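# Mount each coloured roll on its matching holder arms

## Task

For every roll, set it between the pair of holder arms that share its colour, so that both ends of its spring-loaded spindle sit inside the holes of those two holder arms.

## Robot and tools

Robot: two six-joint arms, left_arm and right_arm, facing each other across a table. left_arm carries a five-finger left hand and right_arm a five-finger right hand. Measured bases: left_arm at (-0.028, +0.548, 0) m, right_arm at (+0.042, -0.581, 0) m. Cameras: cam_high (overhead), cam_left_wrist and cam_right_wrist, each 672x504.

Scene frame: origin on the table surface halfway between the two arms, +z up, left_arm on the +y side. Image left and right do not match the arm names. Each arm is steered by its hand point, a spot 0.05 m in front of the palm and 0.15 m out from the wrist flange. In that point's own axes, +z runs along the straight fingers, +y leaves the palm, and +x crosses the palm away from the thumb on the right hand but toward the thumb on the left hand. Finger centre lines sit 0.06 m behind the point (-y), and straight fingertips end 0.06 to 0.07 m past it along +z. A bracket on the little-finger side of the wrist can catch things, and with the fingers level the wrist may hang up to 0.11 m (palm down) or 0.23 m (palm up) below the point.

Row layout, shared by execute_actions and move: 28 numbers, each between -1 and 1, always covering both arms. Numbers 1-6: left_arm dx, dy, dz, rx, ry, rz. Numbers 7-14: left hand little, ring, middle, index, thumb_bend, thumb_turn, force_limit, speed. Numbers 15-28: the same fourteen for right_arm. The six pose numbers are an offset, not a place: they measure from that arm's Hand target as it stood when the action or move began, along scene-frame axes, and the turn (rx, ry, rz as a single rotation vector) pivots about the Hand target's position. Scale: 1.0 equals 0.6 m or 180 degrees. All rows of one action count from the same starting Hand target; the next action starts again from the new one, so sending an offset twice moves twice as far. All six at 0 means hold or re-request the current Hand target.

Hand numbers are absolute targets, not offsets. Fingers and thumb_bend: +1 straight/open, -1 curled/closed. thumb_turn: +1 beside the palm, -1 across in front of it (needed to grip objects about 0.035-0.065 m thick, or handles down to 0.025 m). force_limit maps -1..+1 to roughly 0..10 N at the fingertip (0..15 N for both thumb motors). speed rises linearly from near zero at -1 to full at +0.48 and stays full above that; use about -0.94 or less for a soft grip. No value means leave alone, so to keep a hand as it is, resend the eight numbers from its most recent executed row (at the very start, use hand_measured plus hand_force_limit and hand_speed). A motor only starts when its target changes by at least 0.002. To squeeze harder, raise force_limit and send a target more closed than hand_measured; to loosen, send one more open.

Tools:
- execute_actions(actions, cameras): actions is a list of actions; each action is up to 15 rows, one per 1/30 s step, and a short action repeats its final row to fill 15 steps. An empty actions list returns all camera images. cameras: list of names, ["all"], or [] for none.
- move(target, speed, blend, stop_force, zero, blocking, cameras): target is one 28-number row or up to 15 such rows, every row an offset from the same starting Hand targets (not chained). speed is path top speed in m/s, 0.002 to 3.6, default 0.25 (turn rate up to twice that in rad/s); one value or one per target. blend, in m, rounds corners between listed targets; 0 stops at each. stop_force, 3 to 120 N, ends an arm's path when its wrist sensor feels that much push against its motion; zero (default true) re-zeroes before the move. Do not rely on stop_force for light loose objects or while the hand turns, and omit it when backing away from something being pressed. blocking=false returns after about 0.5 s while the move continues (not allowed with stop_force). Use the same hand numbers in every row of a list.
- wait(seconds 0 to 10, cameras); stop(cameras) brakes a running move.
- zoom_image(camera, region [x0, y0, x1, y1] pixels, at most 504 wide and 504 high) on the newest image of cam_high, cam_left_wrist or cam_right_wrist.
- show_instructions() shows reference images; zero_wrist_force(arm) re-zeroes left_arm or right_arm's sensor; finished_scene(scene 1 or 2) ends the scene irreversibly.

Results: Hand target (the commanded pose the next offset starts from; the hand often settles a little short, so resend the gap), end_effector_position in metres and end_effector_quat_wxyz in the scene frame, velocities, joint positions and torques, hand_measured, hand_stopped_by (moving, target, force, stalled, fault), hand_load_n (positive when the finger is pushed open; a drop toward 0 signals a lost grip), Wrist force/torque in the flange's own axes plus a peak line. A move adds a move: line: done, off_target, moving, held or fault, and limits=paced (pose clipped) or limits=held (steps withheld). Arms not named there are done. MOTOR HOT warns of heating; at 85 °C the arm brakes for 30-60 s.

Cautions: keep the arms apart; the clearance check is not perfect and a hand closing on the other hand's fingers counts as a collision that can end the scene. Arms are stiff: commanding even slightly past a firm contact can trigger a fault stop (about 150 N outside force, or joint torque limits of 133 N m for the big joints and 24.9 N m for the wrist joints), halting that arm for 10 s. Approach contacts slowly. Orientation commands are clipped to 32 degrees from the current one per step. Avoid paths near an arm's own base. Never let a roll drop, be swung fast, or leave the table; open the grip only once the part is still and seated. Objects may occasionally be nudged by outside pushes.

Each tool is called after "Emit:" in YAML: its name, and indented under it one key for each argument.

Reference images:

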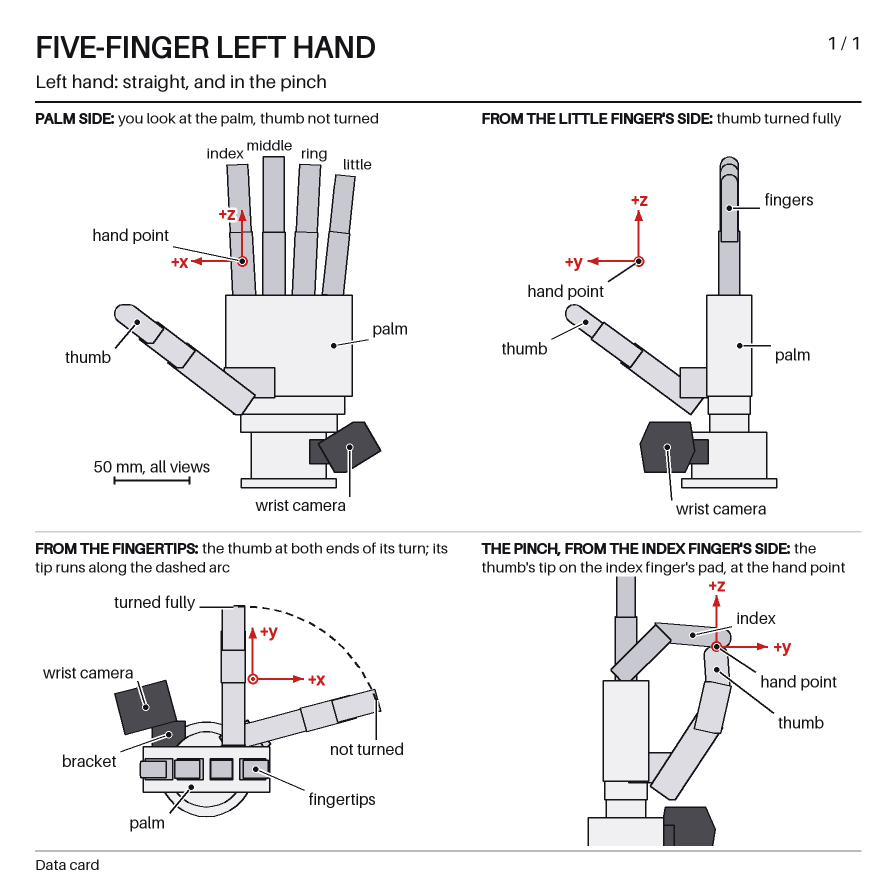

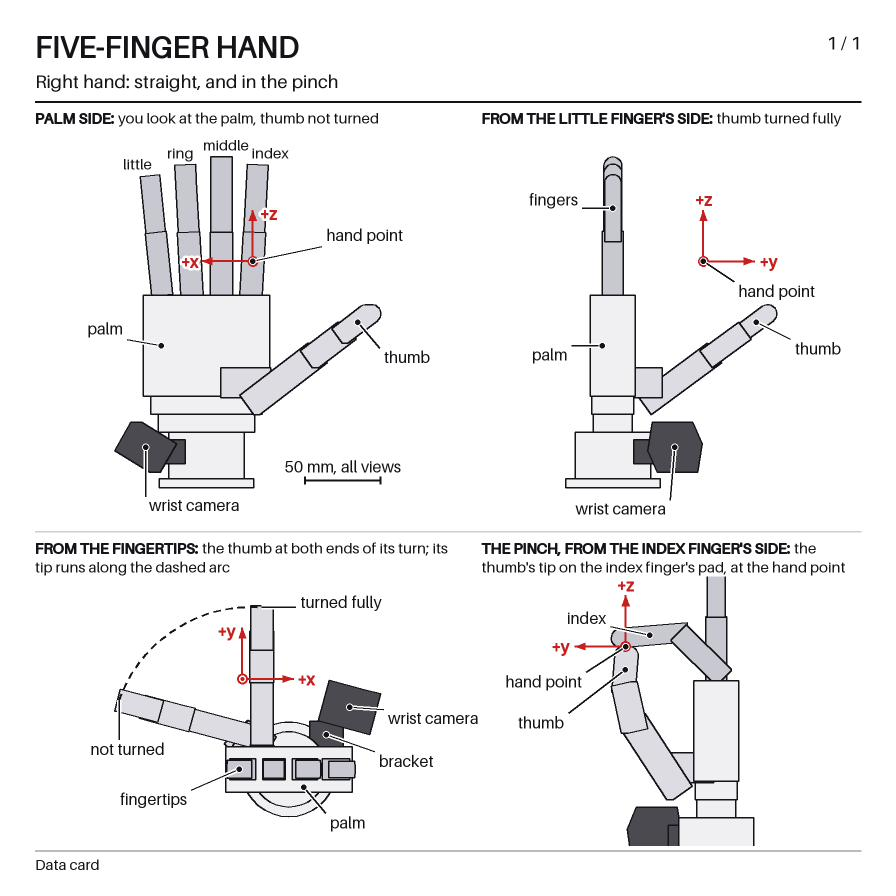

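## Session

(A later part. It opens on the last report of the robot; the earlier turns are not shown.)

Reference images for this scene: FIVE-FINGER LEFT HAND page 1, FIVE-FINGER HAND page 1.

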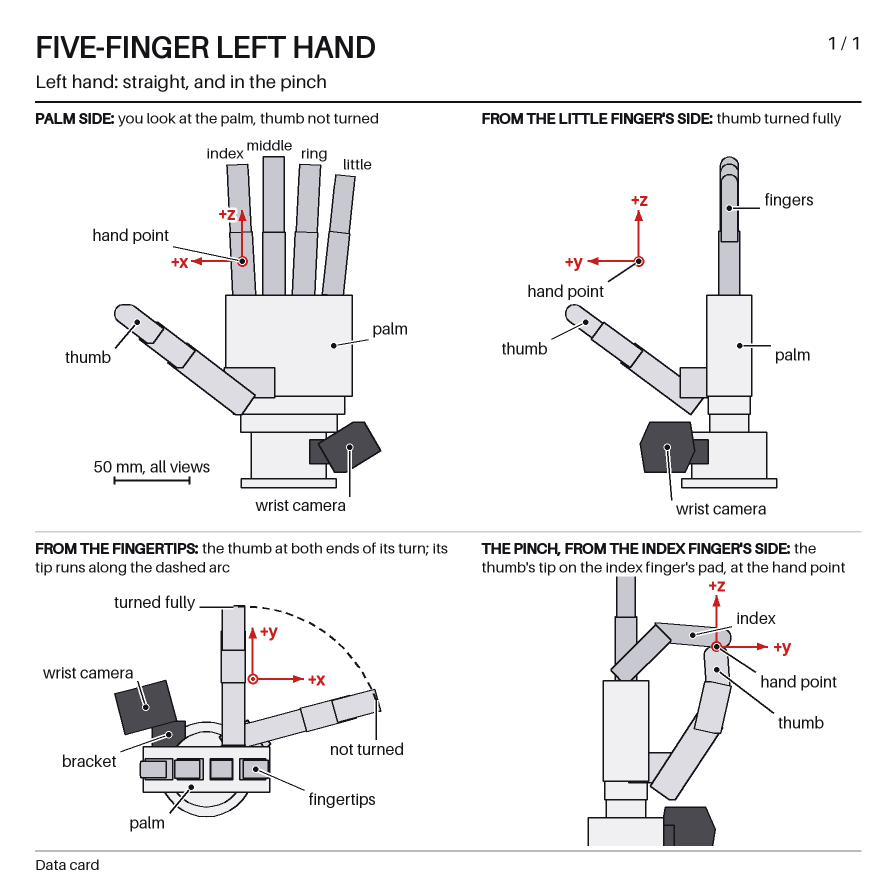

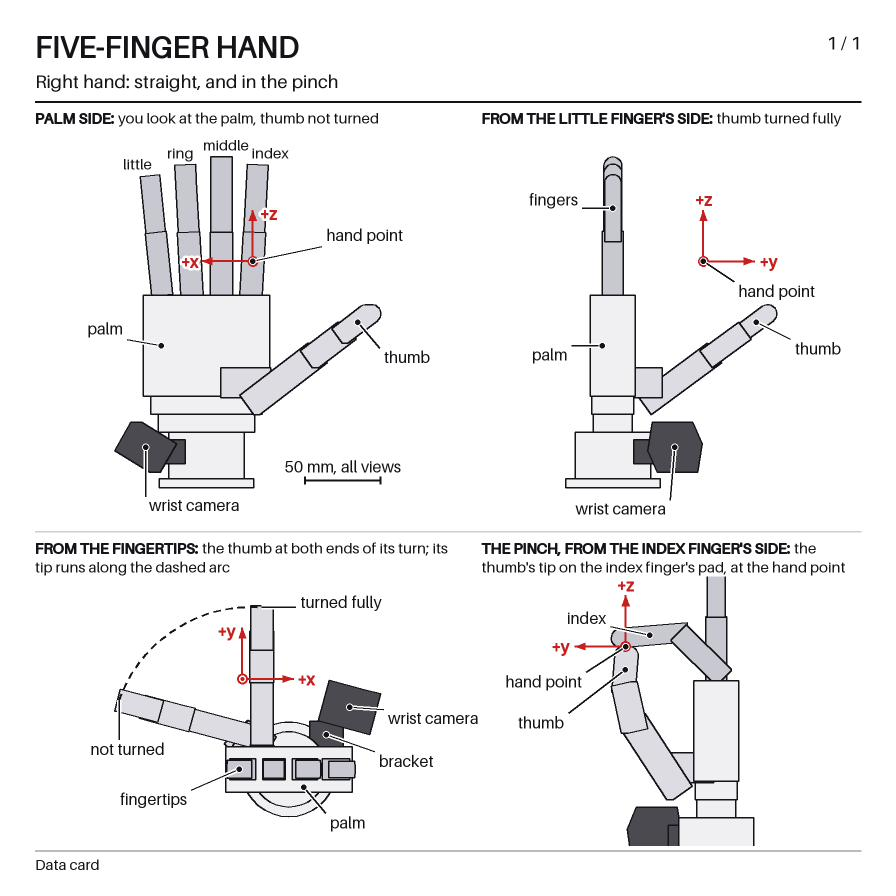

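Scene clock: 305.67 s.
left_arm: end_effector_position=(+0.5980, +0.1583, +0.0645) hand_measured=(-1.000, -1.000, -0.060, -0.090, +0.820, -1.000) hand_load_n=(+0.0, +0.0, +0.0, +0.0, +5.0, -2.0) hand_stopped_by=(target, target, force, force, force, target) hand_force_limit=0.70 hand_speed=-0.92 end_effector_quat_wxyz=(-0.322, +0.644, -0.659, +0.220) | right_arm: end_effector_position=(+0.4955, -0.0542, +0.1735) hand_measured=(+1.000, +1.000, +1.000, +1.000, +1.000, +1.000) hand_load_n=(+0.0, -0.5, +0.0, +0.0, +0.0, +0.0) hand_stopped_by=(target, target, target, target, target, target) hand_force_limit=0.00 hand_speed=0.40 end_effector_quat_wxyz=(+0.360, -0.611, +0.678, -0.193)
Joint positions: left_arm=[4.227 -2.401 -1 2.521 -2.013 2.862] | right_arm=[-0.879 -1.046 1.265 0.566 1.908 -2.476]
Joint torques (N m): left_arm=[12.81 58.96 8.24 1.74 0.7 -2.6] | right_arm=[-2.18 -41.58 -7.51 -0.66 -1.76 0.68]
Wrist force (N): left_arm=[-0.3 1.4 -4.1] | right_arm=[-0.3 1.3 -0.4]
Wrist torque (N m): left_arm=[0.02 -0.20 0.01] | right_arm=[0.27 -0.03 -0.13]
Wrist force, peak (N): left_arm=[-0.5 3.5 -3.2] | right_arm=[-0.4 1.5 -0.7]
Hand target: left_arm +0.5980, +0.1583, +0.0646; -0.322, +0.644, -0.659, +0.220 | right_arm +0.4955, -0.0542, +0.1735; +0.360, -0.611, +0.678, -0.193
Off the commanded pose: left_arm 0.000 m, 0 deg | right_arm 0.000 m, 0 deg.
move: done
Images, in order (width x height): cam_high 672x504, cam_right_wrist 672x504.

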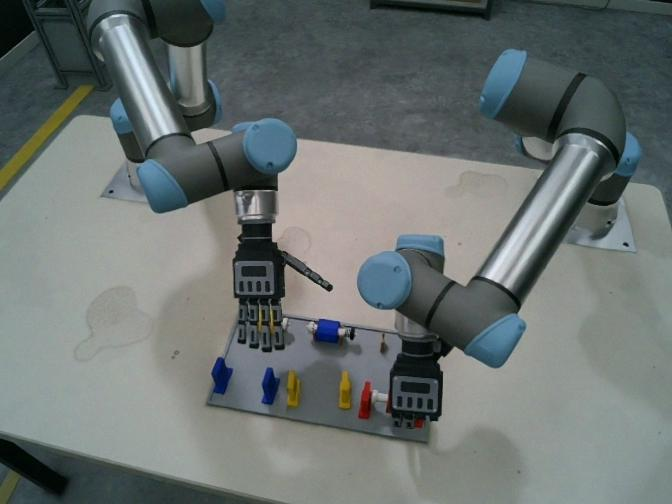

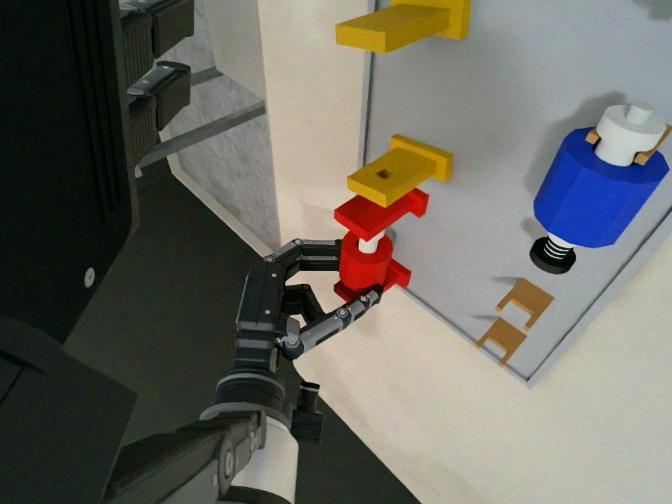

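Emit:
move:
  target: [0,0,0,0,0,0,-1,-1,0.2,0.2,0.95,-1,0.8,-0.6,0,0,0,0,0,0,1,1,1,1,1,1,0,0.4]

Emit:
move:
  target:
    - [-0.0667,0,0.0667,0,0,0,-1,-1,0.2,0.2,0.95,-1,0.8,-0.6,0,0,0,0,0,0,1,1,1,1,1,1,0,0.4]
    - [-0.15,-0.02,0.12,-0.0450,0.0006,-0.0114,-1,-1,0.2,0.2,0.95,-1,0.8,-0.6,0,0,0,0,0,0,1,1,1,1,1,1,0,0.4]
  speed: 0.1
  blend: [0.015,0]
  cameras: ["all"]

Emit:
zoom_image:
  camera: "cam_high"
  region: [350, 370, 430, 430]

Emit:
zoom_image:
  camera: "cam_left_wrist"
  region: [270, 180, 450, 320]

Scene clock: 309.07 s.
left_arm: end_effector_position=(+0.5981, +0.1583, +0.0646) hand_measured=(-1.000, -1.000, +0.200, +0.200, +0.950, -1.000) hand_load_n=(+0.0, +0.5, +0.0, +0.0, +0.0, +0.0) hand_stopped_by=(target, target, target, target, target, target) hand_force_limit=0.80 hand_speed=-0.60 end_effector_quat_wxyz=(-0.322, +0.644, -0.659, +0.220) | right_arm: end_effector_position=(+0.4955, -0.0542, +0.1735) hand_measured=(+1.000, +1.000, +1.000, +1.000, +1.000, +1.000) hand_load_n=(+0.0, +0.0, -0.5, +0.0, +0.0, +0.0) hand_stopped_by=(target, target, target, target, target, target) hand_force_limit=0.00 hand_speed=0.40 end_effector_quat_wxyz=(+0.360, -0.611, +0.678, -0.193)
Joint positions: left_arm=[4.227 -2.401 -1 2.521 -2.013 2.862] | right_arm=[-0.879 -1.046 1.265 0.566 1.908 -2.476]
Joint torques (N m): left_arm=[9.68 58.89 6.75 -2.28 0.52 -2.18] | right_arm=[-2.9 -40.88 -7.03 -0.75 -1.59 0.39]
Wrist force (N): left_arm=[0.6 -0.6 -1.0] | right_arm=[-0.5 1.1 -0.5]
Wrist torque (N m): left_arm=[0.05 -0.18 -0.03] | right_arm=[0.23 -0.01 -0.15]
Wrist force, peak (N): left_arm=[-0.3 1.4 -4.6] | right_arm=[-0.1 1.7 -0.7]
Hand target: left_arm +0.5980, +0.1583, +0.0646; -0.322, +0.644, -0.659, +0.220 | right_arm +0.4955, -0.0542, +0.1735; +0.360, -0.611, +0.678, -0.193
Off the commanded pose: left_arm 0.000 m, 0 deg | right_arm 0.000 m, 0 deg.
move: done

Scene clock: 310.93 s.
left_arm: end_effector_position=(+0.5081, +0.1463, +0.1365) hand_measured=(-1.000, -1.000, +0.200, +0.200, +0.950, -1.000) hand_load_n=(+0.0, +0.0, +0.0, +0.0, +0.0, +0.0) hand_stopped_by=(target, target, target, target, target, target) hand_force_limit=0.80 hand_speed=-0.60 end_effector_quat_wxyz=(-0.271, +0.653, -0.653, +0.271) | right_arm: end_effector_position=(+0.4955, -0.0542, +0.1735) hand_measured=(+1.000, +1.000, +1.000, +1.000, +1.000, +1.000) hand_load_n=(+0.0, +0.0, +0.0, +0.0, -0.5, +0.0) hand_stopped_by=(target, target, target, target, target, target) hand_force_limit=0.00 hand_speed=0.40 end_effector_quat_wxyz=(+0.360, -0.611, +0.678, -0.193)
Joint positions: left_arm=[4.192 -2.132 -1.268 2.551 -1.917 2.774] | right_arm=[-0.879 -1.046 1.265 0.566 1.908 -2.476]
Joint torques (N m): left_arm=[-3.82 51.2 5.59 0.87 0.67 -2.54] | right_arm=[-3.39 -42.05 -7.77 -0.95 -1.51 0.72]
Wrist force (N): left_arm=[0.7 -0.8 -0.8] | right_arm=[-0.3 1.5 -0.6]
Wrist torque (N m): left_arm=[-0.05 -0.25 -0.03] | right_arm=[0.29 -0.03 -0.13]
Wrist force, peak (N): left_arm=[0.4 -7.1 -0.7] | right_arm=[0.0 1.6 -0.9]
Hand target: left_arm +0.5080, +0.1463, +0.1366; -0.271, +0.653, -0.653, +0.271 | right_arm +0.4955, -0.0542, +0.1735; +0.360, -0.611, +0.678, -0.193
Off the commanded pose: left_arm 0.000 m, 0 deg | right_arm 0.000 m, 0 deg.
move: done

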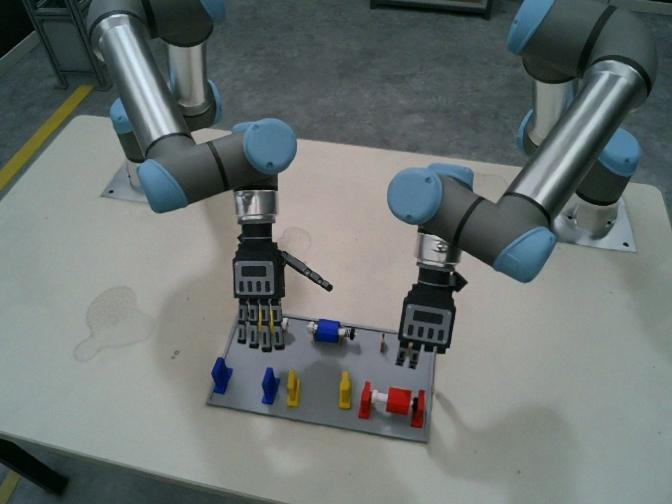

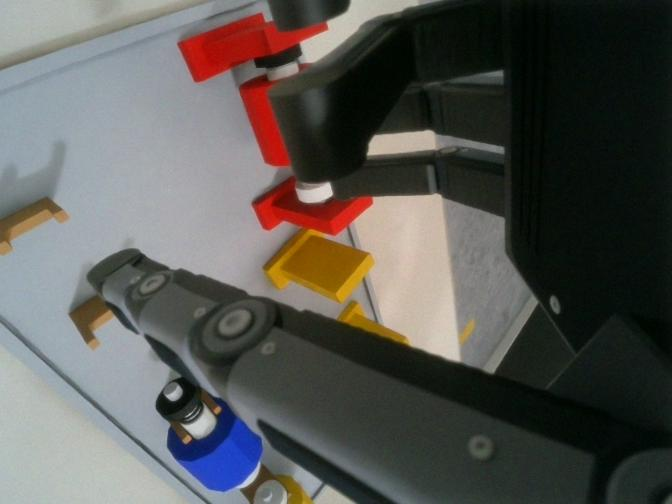

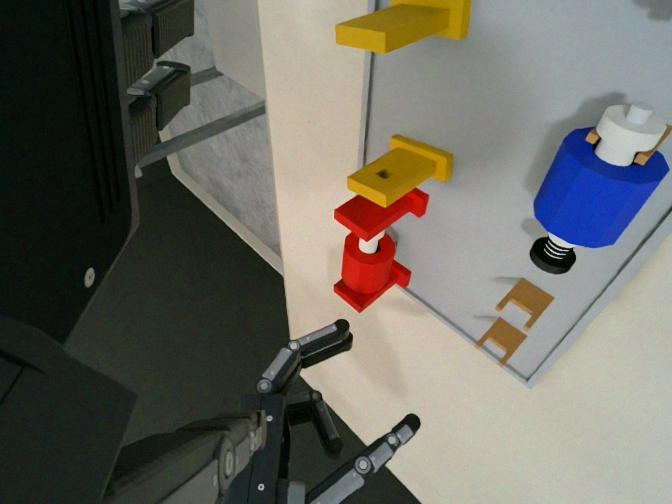

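Scaled by 6.300 from the camera's 672x504 image, which has a finer 960x720 frame.

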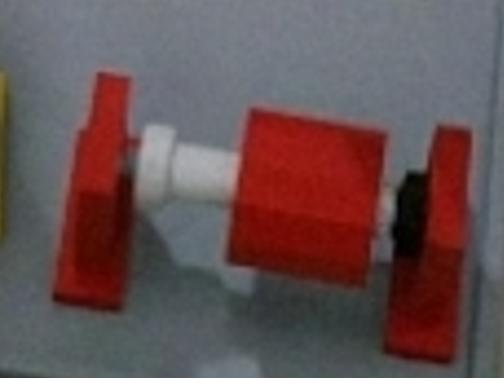

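Scaled by 2.800 from the camera's 672x504 image, which has a finer 960x720 frame.

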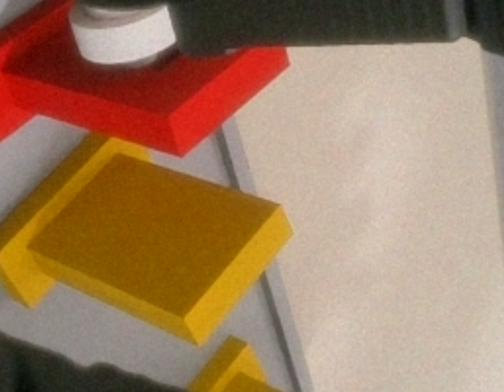

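Emit:
move:
  target: [-0.0705,-0.0285,-0.0777,0.0667,0,0,-1,-1,-1,1,-0.8,1,0,0.4,0,0,0,0,0,0,1,1,1,1,1,1,0,0.4]
  speed: 0.12
  cameras: ["cam_high","cam_right_wrist"]

Emit:
zoom_image:
  camera: "cam_high"
  region: [340, 310, 450, 430]

Scene clock: 313.63 s.
left_arm: end_effector_position=(+0.4658, +0.1292, +0.0900) hand_measured=(-1.000, -1.000, -1.000, +1.000, -0.800, +1.000) hand_load_n=(+0.0, +0.5, +0.0, +0.0, +0.0, +0.0) hand_stopped_by=(target, target, target, target, target, target) hand_force_limit=0.00 hand_speed=0.40 end_effector_quat_wxyz=(-0.338, +0.621, -0.678, +0.201) | right_arm: end_effector_position=(+0.4955, -0.0542, +0.1735) hand_measured=(+1.000, +1.000, +1.000, +1.000, +1.000, +1.000) hand_load_n=(+0.0, +0.0, +0.0, +0.0, +0.0, +0.0) hand_stopped_by=(target, target, target, target, target, target) hand_force_limit=0.00 hand_speed=0.40 end_effector_quat_wxyz=(+0.360, -0.611, +0.678, -0.193)
Joint positions: left_arm=[4.051 -2.229 -1.252 2.517 -2.142 2.771] | right_arm=[-0.879 -1.046 1.265 0.566 1.908 -2.476]
Joint torques (N m): left_arm=[-11.64 30.8 32.43 -3.35 -2.41 -2.5] | right_arm=[-5.03 -41.01 -8.97 -0.84 -1.52 0.56]
Wrist force (N): left_arm=[0.3 -0.4 -1.2] | right_arm=[-0.5 1.4 -0.5]
Wrist torque (N m): left_arm=[0.04 -0.18 -0.08] | right_arm=[0.28 0.00 -0.13]
Wrist force, peak (N): left_arm=[0.9 -0.1 -1.4] | right_arm=[-0.2 1.5 -0.8]
Hand target: left_arm +0.4657, +0.1292, +0.0899; +0.338, -0.621, +0.678, -0.201 | right_arm +0.4955, -0.0542, +0.1735; +0.360, -0.611, +0.678, -0.193
Off the commanded pose: left_arm 0.000 m, 0 deg | right_arm 0.000 m, 0 deg.
move: done
Images, in order (width x height): cam_high 672x504, cam_right_wrist 672x504.

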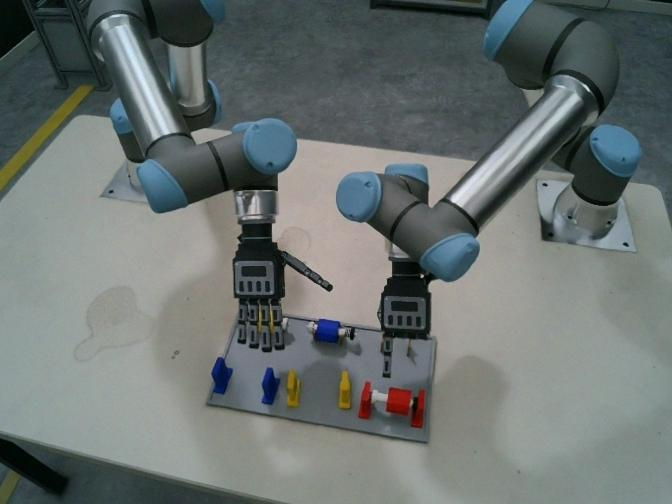

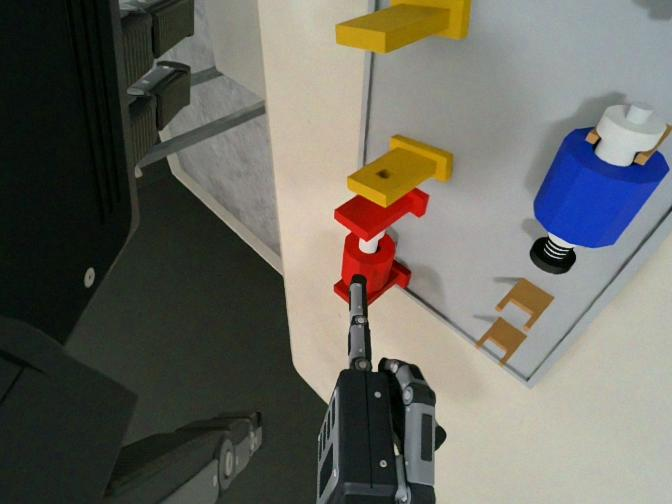

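Scaled by 4.200 from the camera's 672x504 image, which has a finer 960x720 frame.

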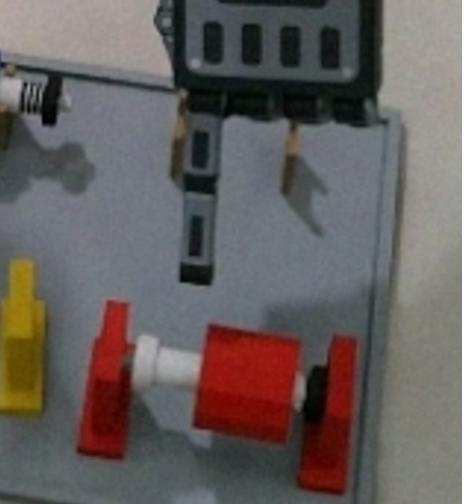

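Emit:
move:
  target:
    - [0,-0.0033,-0.09,0,0,0,-1,-1,-1,1,-0.8,1,0,0.4,0,0,0,0,0,0,1,1,1,1,1,1,0,0.4]
    - [0,-0.0033,-0.1108,0,0,0,-1,-1,-1,1,-0.8,1,0,0.4,0,0,0,0,0,0,1,1,1,1,1,1,0,0.4]
  speed: [0.06,0.03]
  stop_force: 4
  cameras: ["cam_high","cam_right_wrist","cam_left_wrist"]

Emit:
zoom_image:
  camera: "cam_high"
  region: [340, 310, 450, 430]

Emit:
zoom_image:
  camera: "cam_right_wrist"
  region: [280, 180, 480, 330]

Scene clock: 316.37 s.
left_arm: end_effector_position=(+0.4657, +0.1272, +0.0235) hand_measured=(-1.000, -1.000, -1.000, +1.000, -0.800, +1.000) hand_load_n=(+0.0, +0.0, +0.0, +0.0, +0.0, +0.0) hand_stopped_by=(target, target, target, target, target, target) hand_force_limit=0.00 hand_speed=0.40 end_effector_quat_wxyz=(-0.338, +0.621, -0.678, +0.201) | right_arm: end_effector_position=(+0.4955, -0.0542, +0.1735) hand_measured=(+1.000, +1.000, +1.000, +1.000, +1.000, +1.000) hand_load_n=(+0.0, +0.0, +0.0, +0.0, +0.0, +0.0) hand_stopped_by=(target, target, target, target, target, target) hand_force_limit=0.00 hand_speed=0.40 end_effector_quat_wxyz=(+0.360, -0.611, +0.678, -0.193)
Joint positions: left_arm=[4.047 -2.298 -1.317 2.649 -2.144 2.768] | right_arm=[-0.879 -1.046 1.265 0.566 1.908 -2.476]
Joint torques (N m): left_arm=[-10.96 33.42 4.61 0.35 -1.29 0.81] | right_arm=[-6.46 -42.07 -7.03 -0.64 -1.39 0.59]
Wrist force (N): left_arm=[0.1 -0.1 -1.2] | right_arm=[-0.3 1.4 -0.5]
Wrist torque (N m): left_arm=[0.06 -0.16 -0.10] | right_arm=[0.27 -0.04 -0.13]
Wrist force, peak (N): left_arm=[0.2 -0.8 -1.8] | right_arm=[-0.5 1.5 -0.8]
Hand target: left_arm +0.4657, +0.1272, +0.0235; +0.338, -0.621, +0.678, -0.201 | right_arm +0.4955, -0.0542, +0.1735; +0.360, -0.611, +0.678, -0.193
Off the commanded pose: left_arm 0.000 m, 0 deg | right_arm 0.000 m, 0 deg.
move: done

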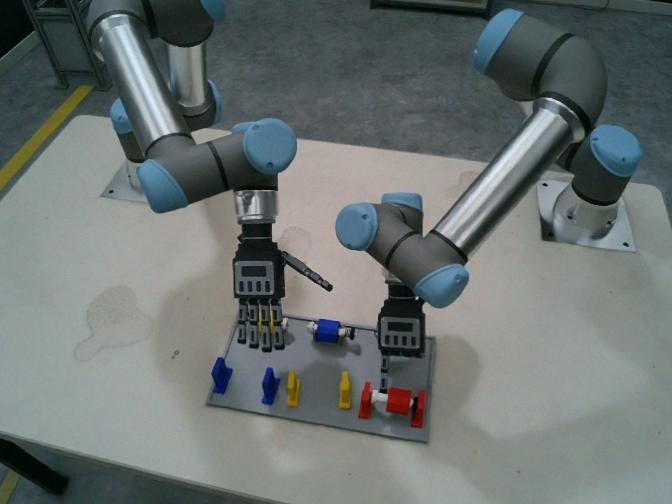

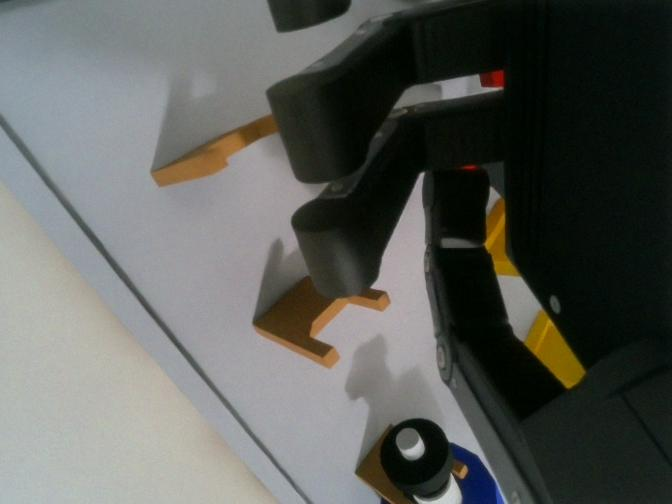

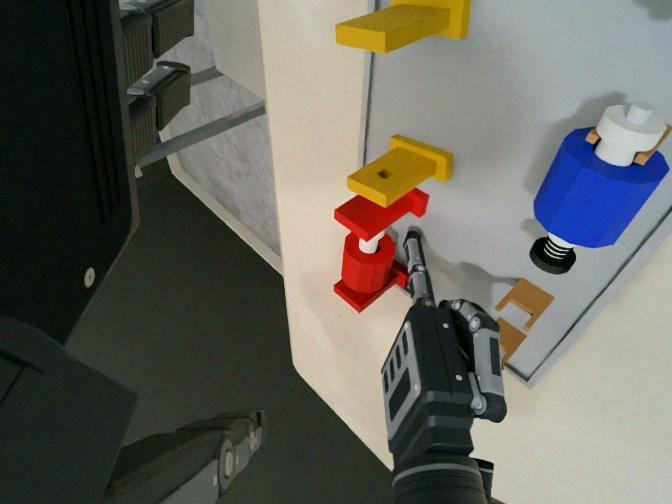

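Scaled by 4.200 from the camera's 672x504 image, which has a finer 960x720 frame.

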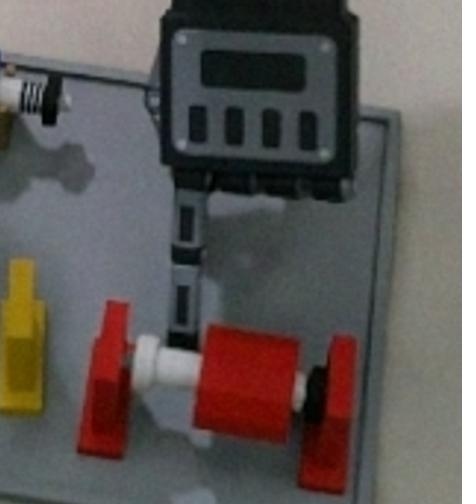

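Scaled by 2.520 from the camera's 672x504 image, which has a finer 960x720 frame.

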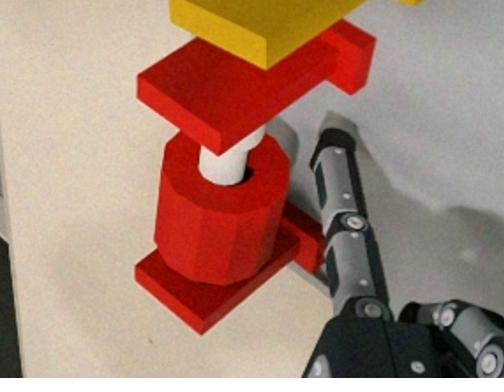

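Emit:
move:
  target: [0.06,0,0,0,0,0,-1,-1,-1,1,-0.8,1,0,0.4,0,0,0,0,0,0,1,1,1,1,1,1,0,0.4]
  speed: 0.02
  stop_force: 3
  cameras: ["cam_high","cam_right_wrist"]

Emit:
zoom_image:
  camera: "cam_high"
  region: [340, 350, 440, 430]

Emit:
zoom_image:
  camera: "cam_right_wrist"
  region: [280, 200, 420, 310]

Scene clock: 319.27 s.
left_arm: end_effector_position=(+0.4959, +0.1273, +0.0234) hand_measured=(-1.000, -1.000, -1.000, +1.000, -0.800, +1.000) hand_load_n=(+0.0, +0.0, +0.0, -0.5, +0.0, +0.0) hand_stopped_by=(target, target, target, target, target, target) hand_force_limit=0.00 hand_speed=0.40 end_effector_quat_wxyz=(-0.338, +0.621, -0.678, +0.201) | right_arm: end_effector_position=(+0.4955, -0.0542, +0.1735) hand_measured=(+1.000, +1.000, +1.000, +1.000, +1.000, +1.000) hand_load_n=(+0.0, +0.0, +0.0, +0.0, +0.0, -0.5) hand_stopped_by=(target, target, target, target, target, target) hand_force_limit=0.00 hand_speed=0.40 end_effector_quat_wxyz=(+0.360, -0.611, +0.678, -0.193)
Joint positions: left_arm=[4.079 -2.339 -1.239 2.628 -2.126 2.799] | right_arm=[-0.879 -1.046 1.265 0.566 1.908 -2.476]
Joint torques (N m): left_arm=[-14.33 56.95 6.7 0.83 -1.2 -2.53] | right_arm=[-8.02 -42.35 -7.76 -0.76 -1.57 0.5]
Wrist force (N): left_arm=[-3.5 -0.3 0.6] | right_arm=[-0.3 1.2 -0.5]
Wrist torque (N m): left_arm=[-0.10 -0.29 -0.35] | right_arm=[0.25 -0.03 -0.13]
Wrist force, peak (N): left_arm=[-4.5 2.6 -2.3] | right_arm=[-0.1 1.6 -0.6]
Hand target: left_arm +0.4959, +0.1273, +0.0234; +0.338, -0.621, +0.678, -0.201 (not the last commanded pose) | right_arm +0.4955, -0.0542, +0.1735; +0.360, -0.611, +0.678, -0.193
Off the commanded pose: left_arm 0.006 m, 0 deg | right_arm 0.000 m, 0 deg.
move: contact (left_arm)
Images, in order (width x height): cam_high 672x504, cam_right_wrist 672x504.

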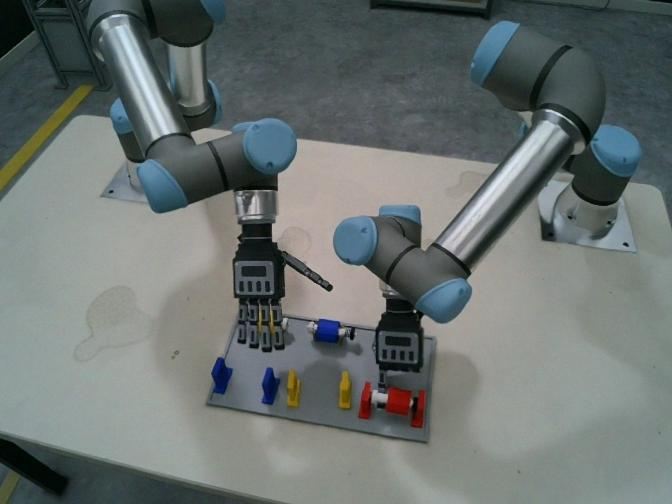

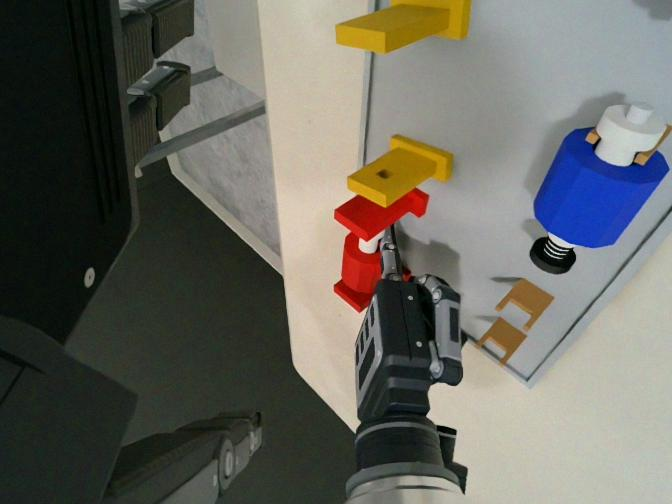

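Scaled by 5.040 from the camera's 672x504 image, which has a finer 960x720 frame.

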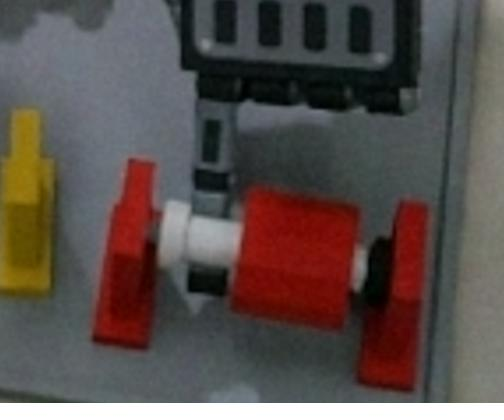

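Scaled by 3.600 from the camera's 672x504 image, which has a finer 960x720 frame.

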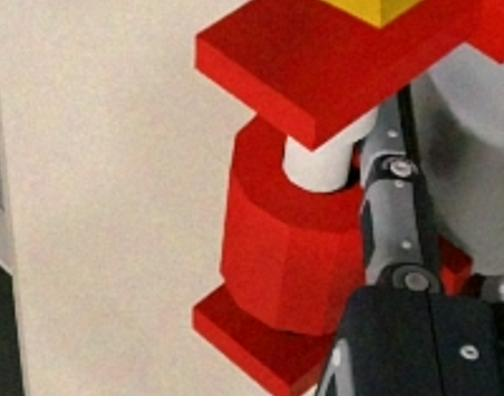

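Emit:
move:
  target:
    - [0,0.0058,0,0,0,0,-1,-1,-1,1,-0.8,1,0,0.4,0,0,0,0,0,0,1,1,1,1,1,1,0,0.4]
    - [0,0.0058,0.0133,0,0,0,-1,-1,-1,1,-0.8,1,0,0.4,0,0,0,0,0,0,1,1,1,1,1,1,0,0.4]
  speed: 0.02
  stop_force: 5
  cameras: ["cam_high","cam_right_wrist"]

Emit:
zoom_image:
  camera: "cam_high"
  region: [340, 350, 440, 430]

Emit:
zoom_image:
  camera: "cam_right_wrist"
  region: [280, 200, 420, 310]

Scene clock: 321.17 s.
left_arm: end_effector_position=(+0.4959, +0.1307, +0.0314) hand_measured=(-1.000, -1.000, -1.000, +1.000, -0.800, +1.000) hand_load_n=(+0.0, +0.0, +0.0, -7.0, +0.0, +0.0) hand_stopped_by=(target, target, target, target, target, target) hand_force_limit=0.00 hand_speed=0.40 end_effector_quat_wxyz=(-0.338, +0.621, -0.678, +0.201) | right_arm: end_effector_position=(+0.4955, -0.0542, +0.1735) hand_measured=(+1.000, +1.000, +1.000, +1.000, +1.000, +1.000) hand_load_n=(+0.0, -0.5, -0.5, +0.0, +0.0, -0.5) hand_stopped_by=(target, target, target, target, target, target) hand_force_limit=0.00 hand_speed=0.40 end_effector_quat_wxyz=(+0.360, -0.611, +0.678, -0.193)
Joint positions: left_arm=[4.084 -2.324 -1.243 2.62 -2.123 2.804] | right_arm=[-0.879 -1.046 1.265 0.566 1.908 -2.476]
Joint torques (N m): left_arm=[14.72 59.7 35.07 -1.88 -2.08 1.67] | right_arm=[-6.17 -41.59 -8.16 -0.85 -1.59 0.39]
Wrist force (N): left_arm=[1.7 6.7 -1.2] | right_arm=[-0.4 1.4 -0.6]
Wrist torque (N m): left_arm=[-0.13 -0.15 -0.16] | right_arm=[0.28 -0.02 -0.13]
Wrist force, peak (N): left_arm=[1.6 6.9 -1.3] | right_arm=[-0.4 1.5 -0.5]
Hand target: left_arm +0.4959, +0.1308, +0.0314; +0.338, -0.621, +0.678, -0.201 | right_arm +0.4955, -0.0542, +0.1735; +0.360, -0.611, +0.678, -0.193
Off the commanded pose: left_arm 0.000 m, 0 deg | right_arm 0.000 m, 0 deg.
move: done
Images, in order (width x height): cam_high 672x504, cam_right_wrist 672x504.

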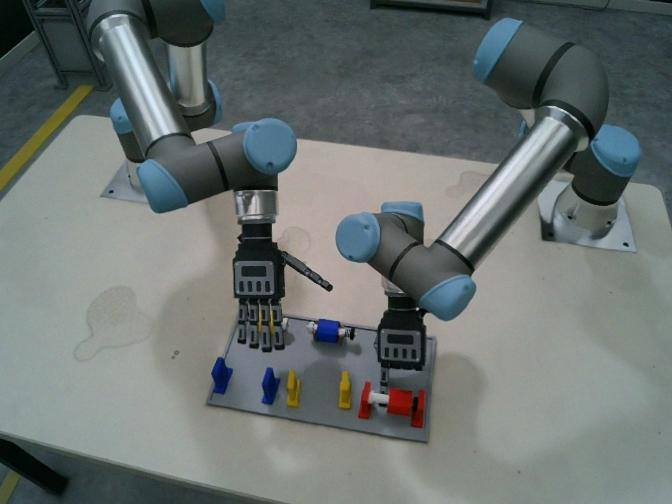

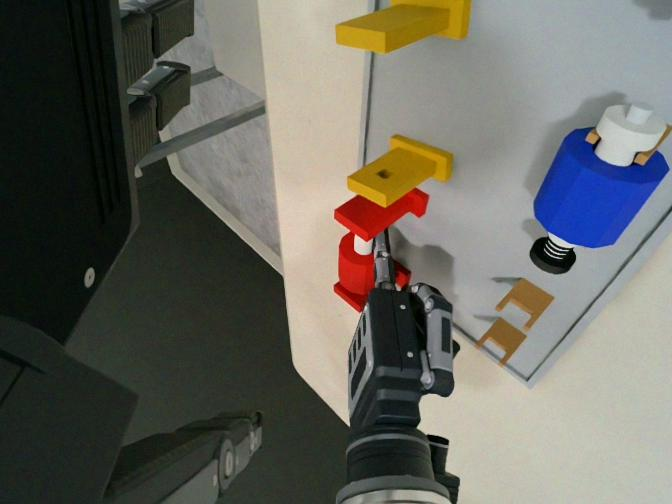

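Scaled by 5.040 from the camera's 672x504 image, which has a finer 960x720 frame.

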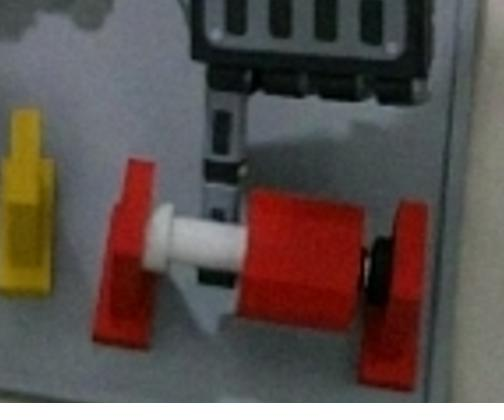

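Scaled by 3.600 from the camera's 672x504 image, which has a finer 960x720 frame.

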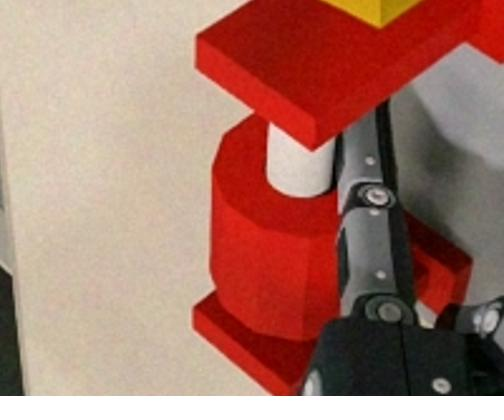

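Emit:
move:
  target:
    - [0,0,-0.0133,0,0,0,-1,-1,-1,1,-0.8,1,0,0.4,0,0,0,0,0,0,1,1,1,1,1,1,0,0.4]
    - [-0.0533,0,-0.0125,0,0,0,-1,-1,-1,1,-0.8,1,0,0.4,0,0,0,0,0,0,1,1,1,1,1,1,0,0.4]
    - [-0.0533,0.0,0.18,0,0,0,-1,-1,-1,1,-0.8,1,0,0.4,0,0,0,0,0,0,1,1,1,1,1,1,0,0.4]
  speed: [0.03,0.06,0.15]
  cameras: ["cam_high","cam_right_wrist","cam_left_wrist"]

Emit:
zoom_image:
  camera: "cam_high"
  region: [350, 370, 430, 430]

Emit:
zoom_image:
  camera: "cam_right_wrist"
  region: [280, 200, 420, 310]

Scene clock: 324.30 s.
left_arm: end_effector_position=(+0.4639, +0.1308, +0.1393) hand_measured=(-1.000, -1.000, -1.000, +1.000, -0.800, +1.000) hand_load_n=(+0.0, +0.0, +0.0, +0.0, +0.0, +0.0) hand_stopped_by=(target, target, target, target, target, target) hand_force_limit=0.00 hand_speed=0.40 end_effector_quat_wxyz=(-0.338, +0.621, -0.678, +0.201) | right_arm: end_effector_position=(+0.4955, -0.0542, +0.1735) hand_measured=(+1.000, +1.000, +1.000, +1.000, +1.000, +1.000) hand_load_n=(+0.0, +0.0, -0.5, +0.0, +0.0, +0.0) hand_stopped_by=(target, target, target, target, target, target) hand_force_limit=0.00 hand_speed=0.40 end_effector_quat_wxyz=(+0.360, -0.611, +0.678, -0.193)
Joint positions: left_arm=[4.051 -2.188 -1.189 2.414 -2.142 2.772] | right_arm=[-0.879 -1.046 1.265 0.566 1.908 -2.476]
Joint torques (N m): left_arm=[-12.03 52.28 33.1 -3.27 -2.18 -2.45] | right_arm=[-6.93 -40.22 -7.38 -0.66 -1.6 0.34]
Wrist force (N): left_arm=[0.3 -0.5 -1.3] | right_arm=[-0.4 1.3 -0.5]
Wrist torque (N m): left_arm=[0.04 -0.20 -0.09] | right_arm=[0.27 -0.02 -0.12]
Wrist force, peak (N): left_arm=[0.2 6.5 -4.0] | right_arm=[-0.3 1.6 -0.6]
Hand target: left_arm +0.4639, +0.1308, +0.1394; +0.338, -0.621, +0.678, -0.201 | right_arm +0.4955, -0.0542, +0.1735; +0.360, -0.611, +0.678, -0.193
Off the commanded pose: left_arm 0.000 m, 0 deg | right_arm 0.000 m, 0 deg.
move: done

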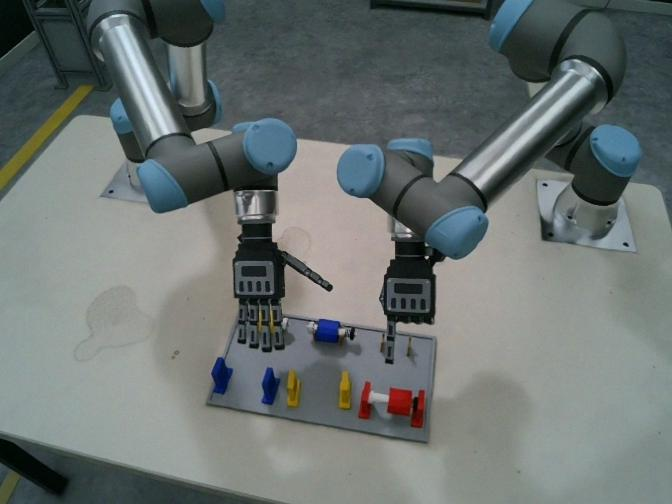

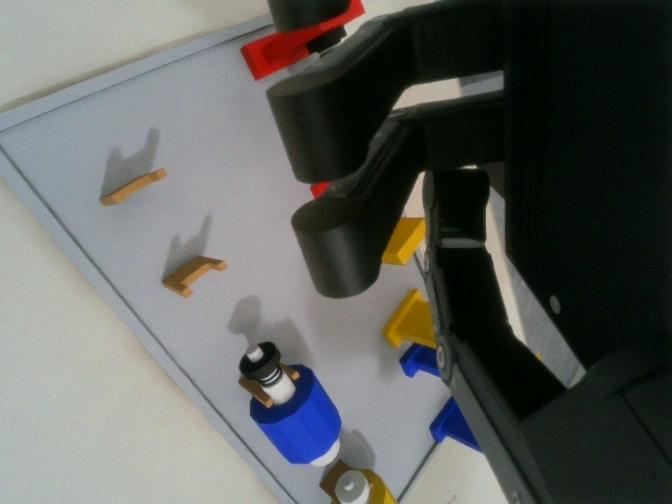

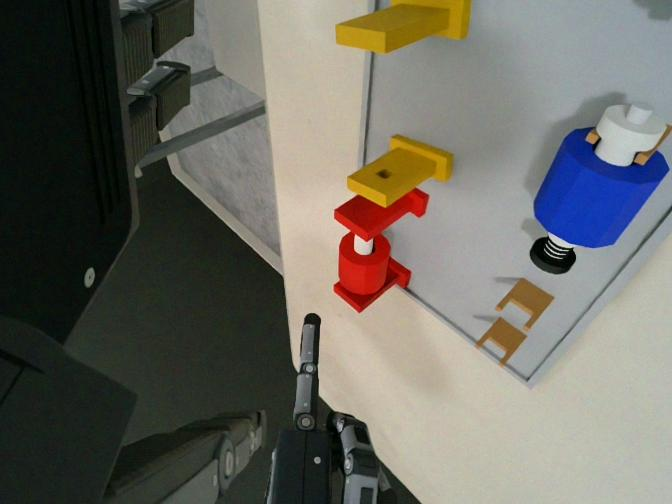

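Scaled by 6.300 from the camera's 672x504 image, which has a finer 960x720 frame.

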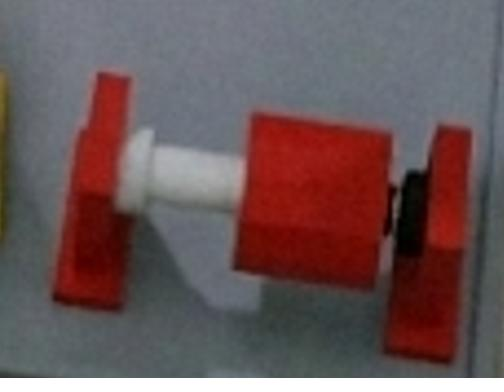

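Scaled by 3.600 from the camera's 672x504 image, which has a finer 960x720 frame.

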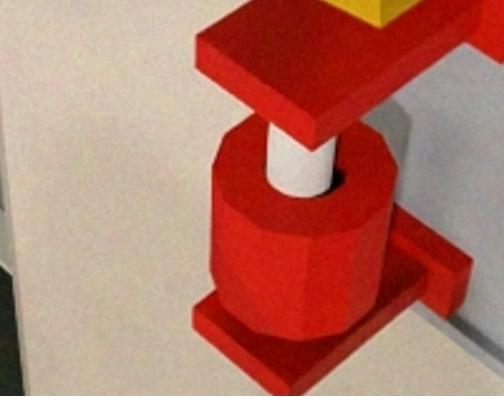

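Emit:
move:
  target:
    - [0.0483,0.135,0.0467,-0.15,0,0,1,1,1,1,1,1,0,0.4,-0.1675,-0.1022,0.1,-0.1944,0,0,-1,-1,0.22,0.22,0.9,-1,0.8,0.4]
  speed: 0.2
  cameras: ["all"]

Scene clock: 328.27 s.
left_arm: end_effector_position=(+0.4929, +0.2117, +0.1674) hand_measured=(+1.000, +1.000, +1.000, +1.000, +1.000, +1.000) hand_load_n=(+0.0, +0.0, +0.0, +0.0, +0.0, +0.0) hand_stopped_by=(target, target, target, target, target, target) hand_force_limit=0.00 hand_speed=0.40 end_effector_quat_wxyz=(-0.183, +0.683, -0.612, +0.354) | right_arm: end_effector_position=(+0.3950, -0.1155, +0.2334) hand_measured=(-1.000, -1.000, +0.220, +0.220, +0.900, -1.000) hand_load_n=(+0.0, +0.0, +0.0, +0.0, +0.0, +0.0) hand_stopped_by=(target, target, target, target, target, target) hand_force_limit=0.80 hand_speed=0.40 end_effector_quat_wxyz=(+0.160, -0.691, +0.589, -0.387)
Joint positions: left_arm=[4.411 -1.896 -1.56 2.704 -1.591 2.761] | right_arm=[-0.651 -0.971 1.051 1.132 2.376 -2.525]
Joint torques (N m): left_arm=[10.48 42.8 5.63 1.28 1.18 -2.57] | right_arm=[13.02 -32.01 -32.63 3.31 3.21 1.41]
Wrist force (N): left_arm=[0.6 -0.7 -0.6] | right_arm=[-0.5 1.7 0.1]
Wrist torque (N m): left_arm=[-0.08 -0.18 0.01] | right_arm=[0.29 0.12 -0.08]
Wrist force, peak (N): left_arm=[0.7 -0.7 -1.9] | right_arm=[-0.8 2.0 -0.2]
Hand target: left_arm +0.4929, +0.2118, +0.1674; -0.183, +0.683, -0.612, +0.354 | right_arm +0.3950, -0.1155, +0.2335; -0.160, +0.691, -0.589, +0.388
Off the commanded pose: left_arm 0.000 m, 0 deg | right_arm 0.000 m, 0 deg.
move: done

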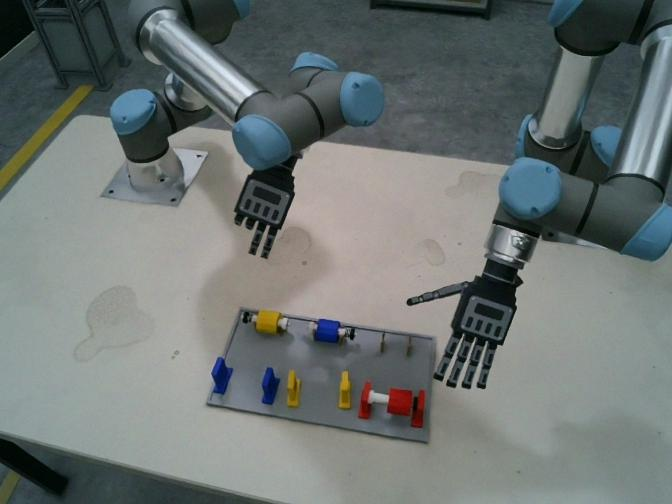

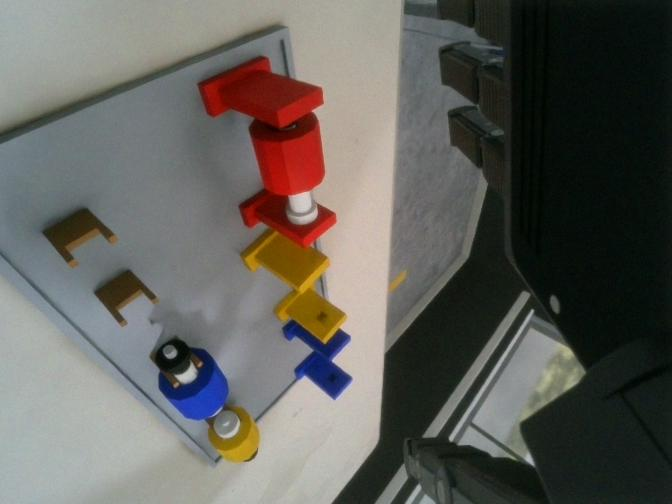

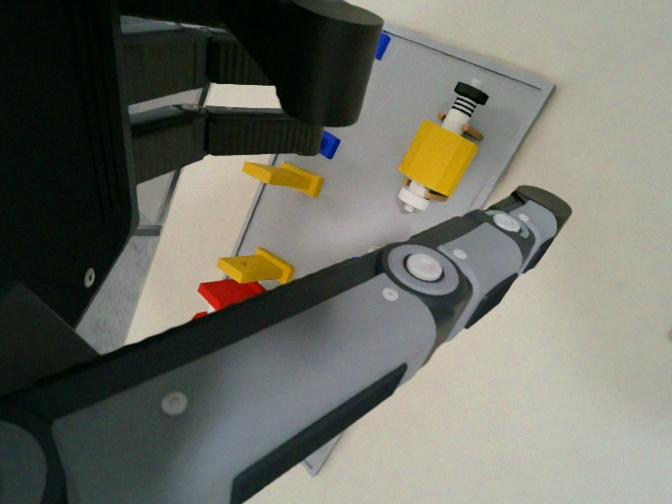

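Emit:
zoom_image:
  camera: "cam_right_wrist"
  region: [380, 60, 520, 230]

Scaled by 2.965 from the camera's 672x504 image, which has a finer 960x720 frame.

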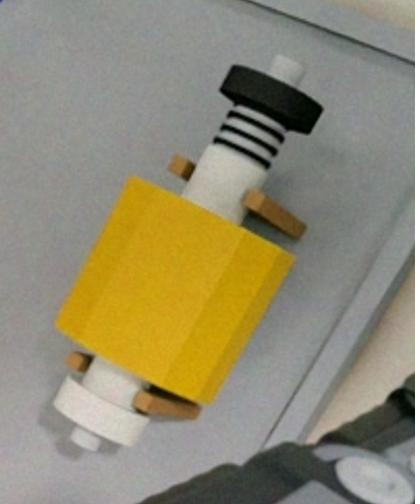

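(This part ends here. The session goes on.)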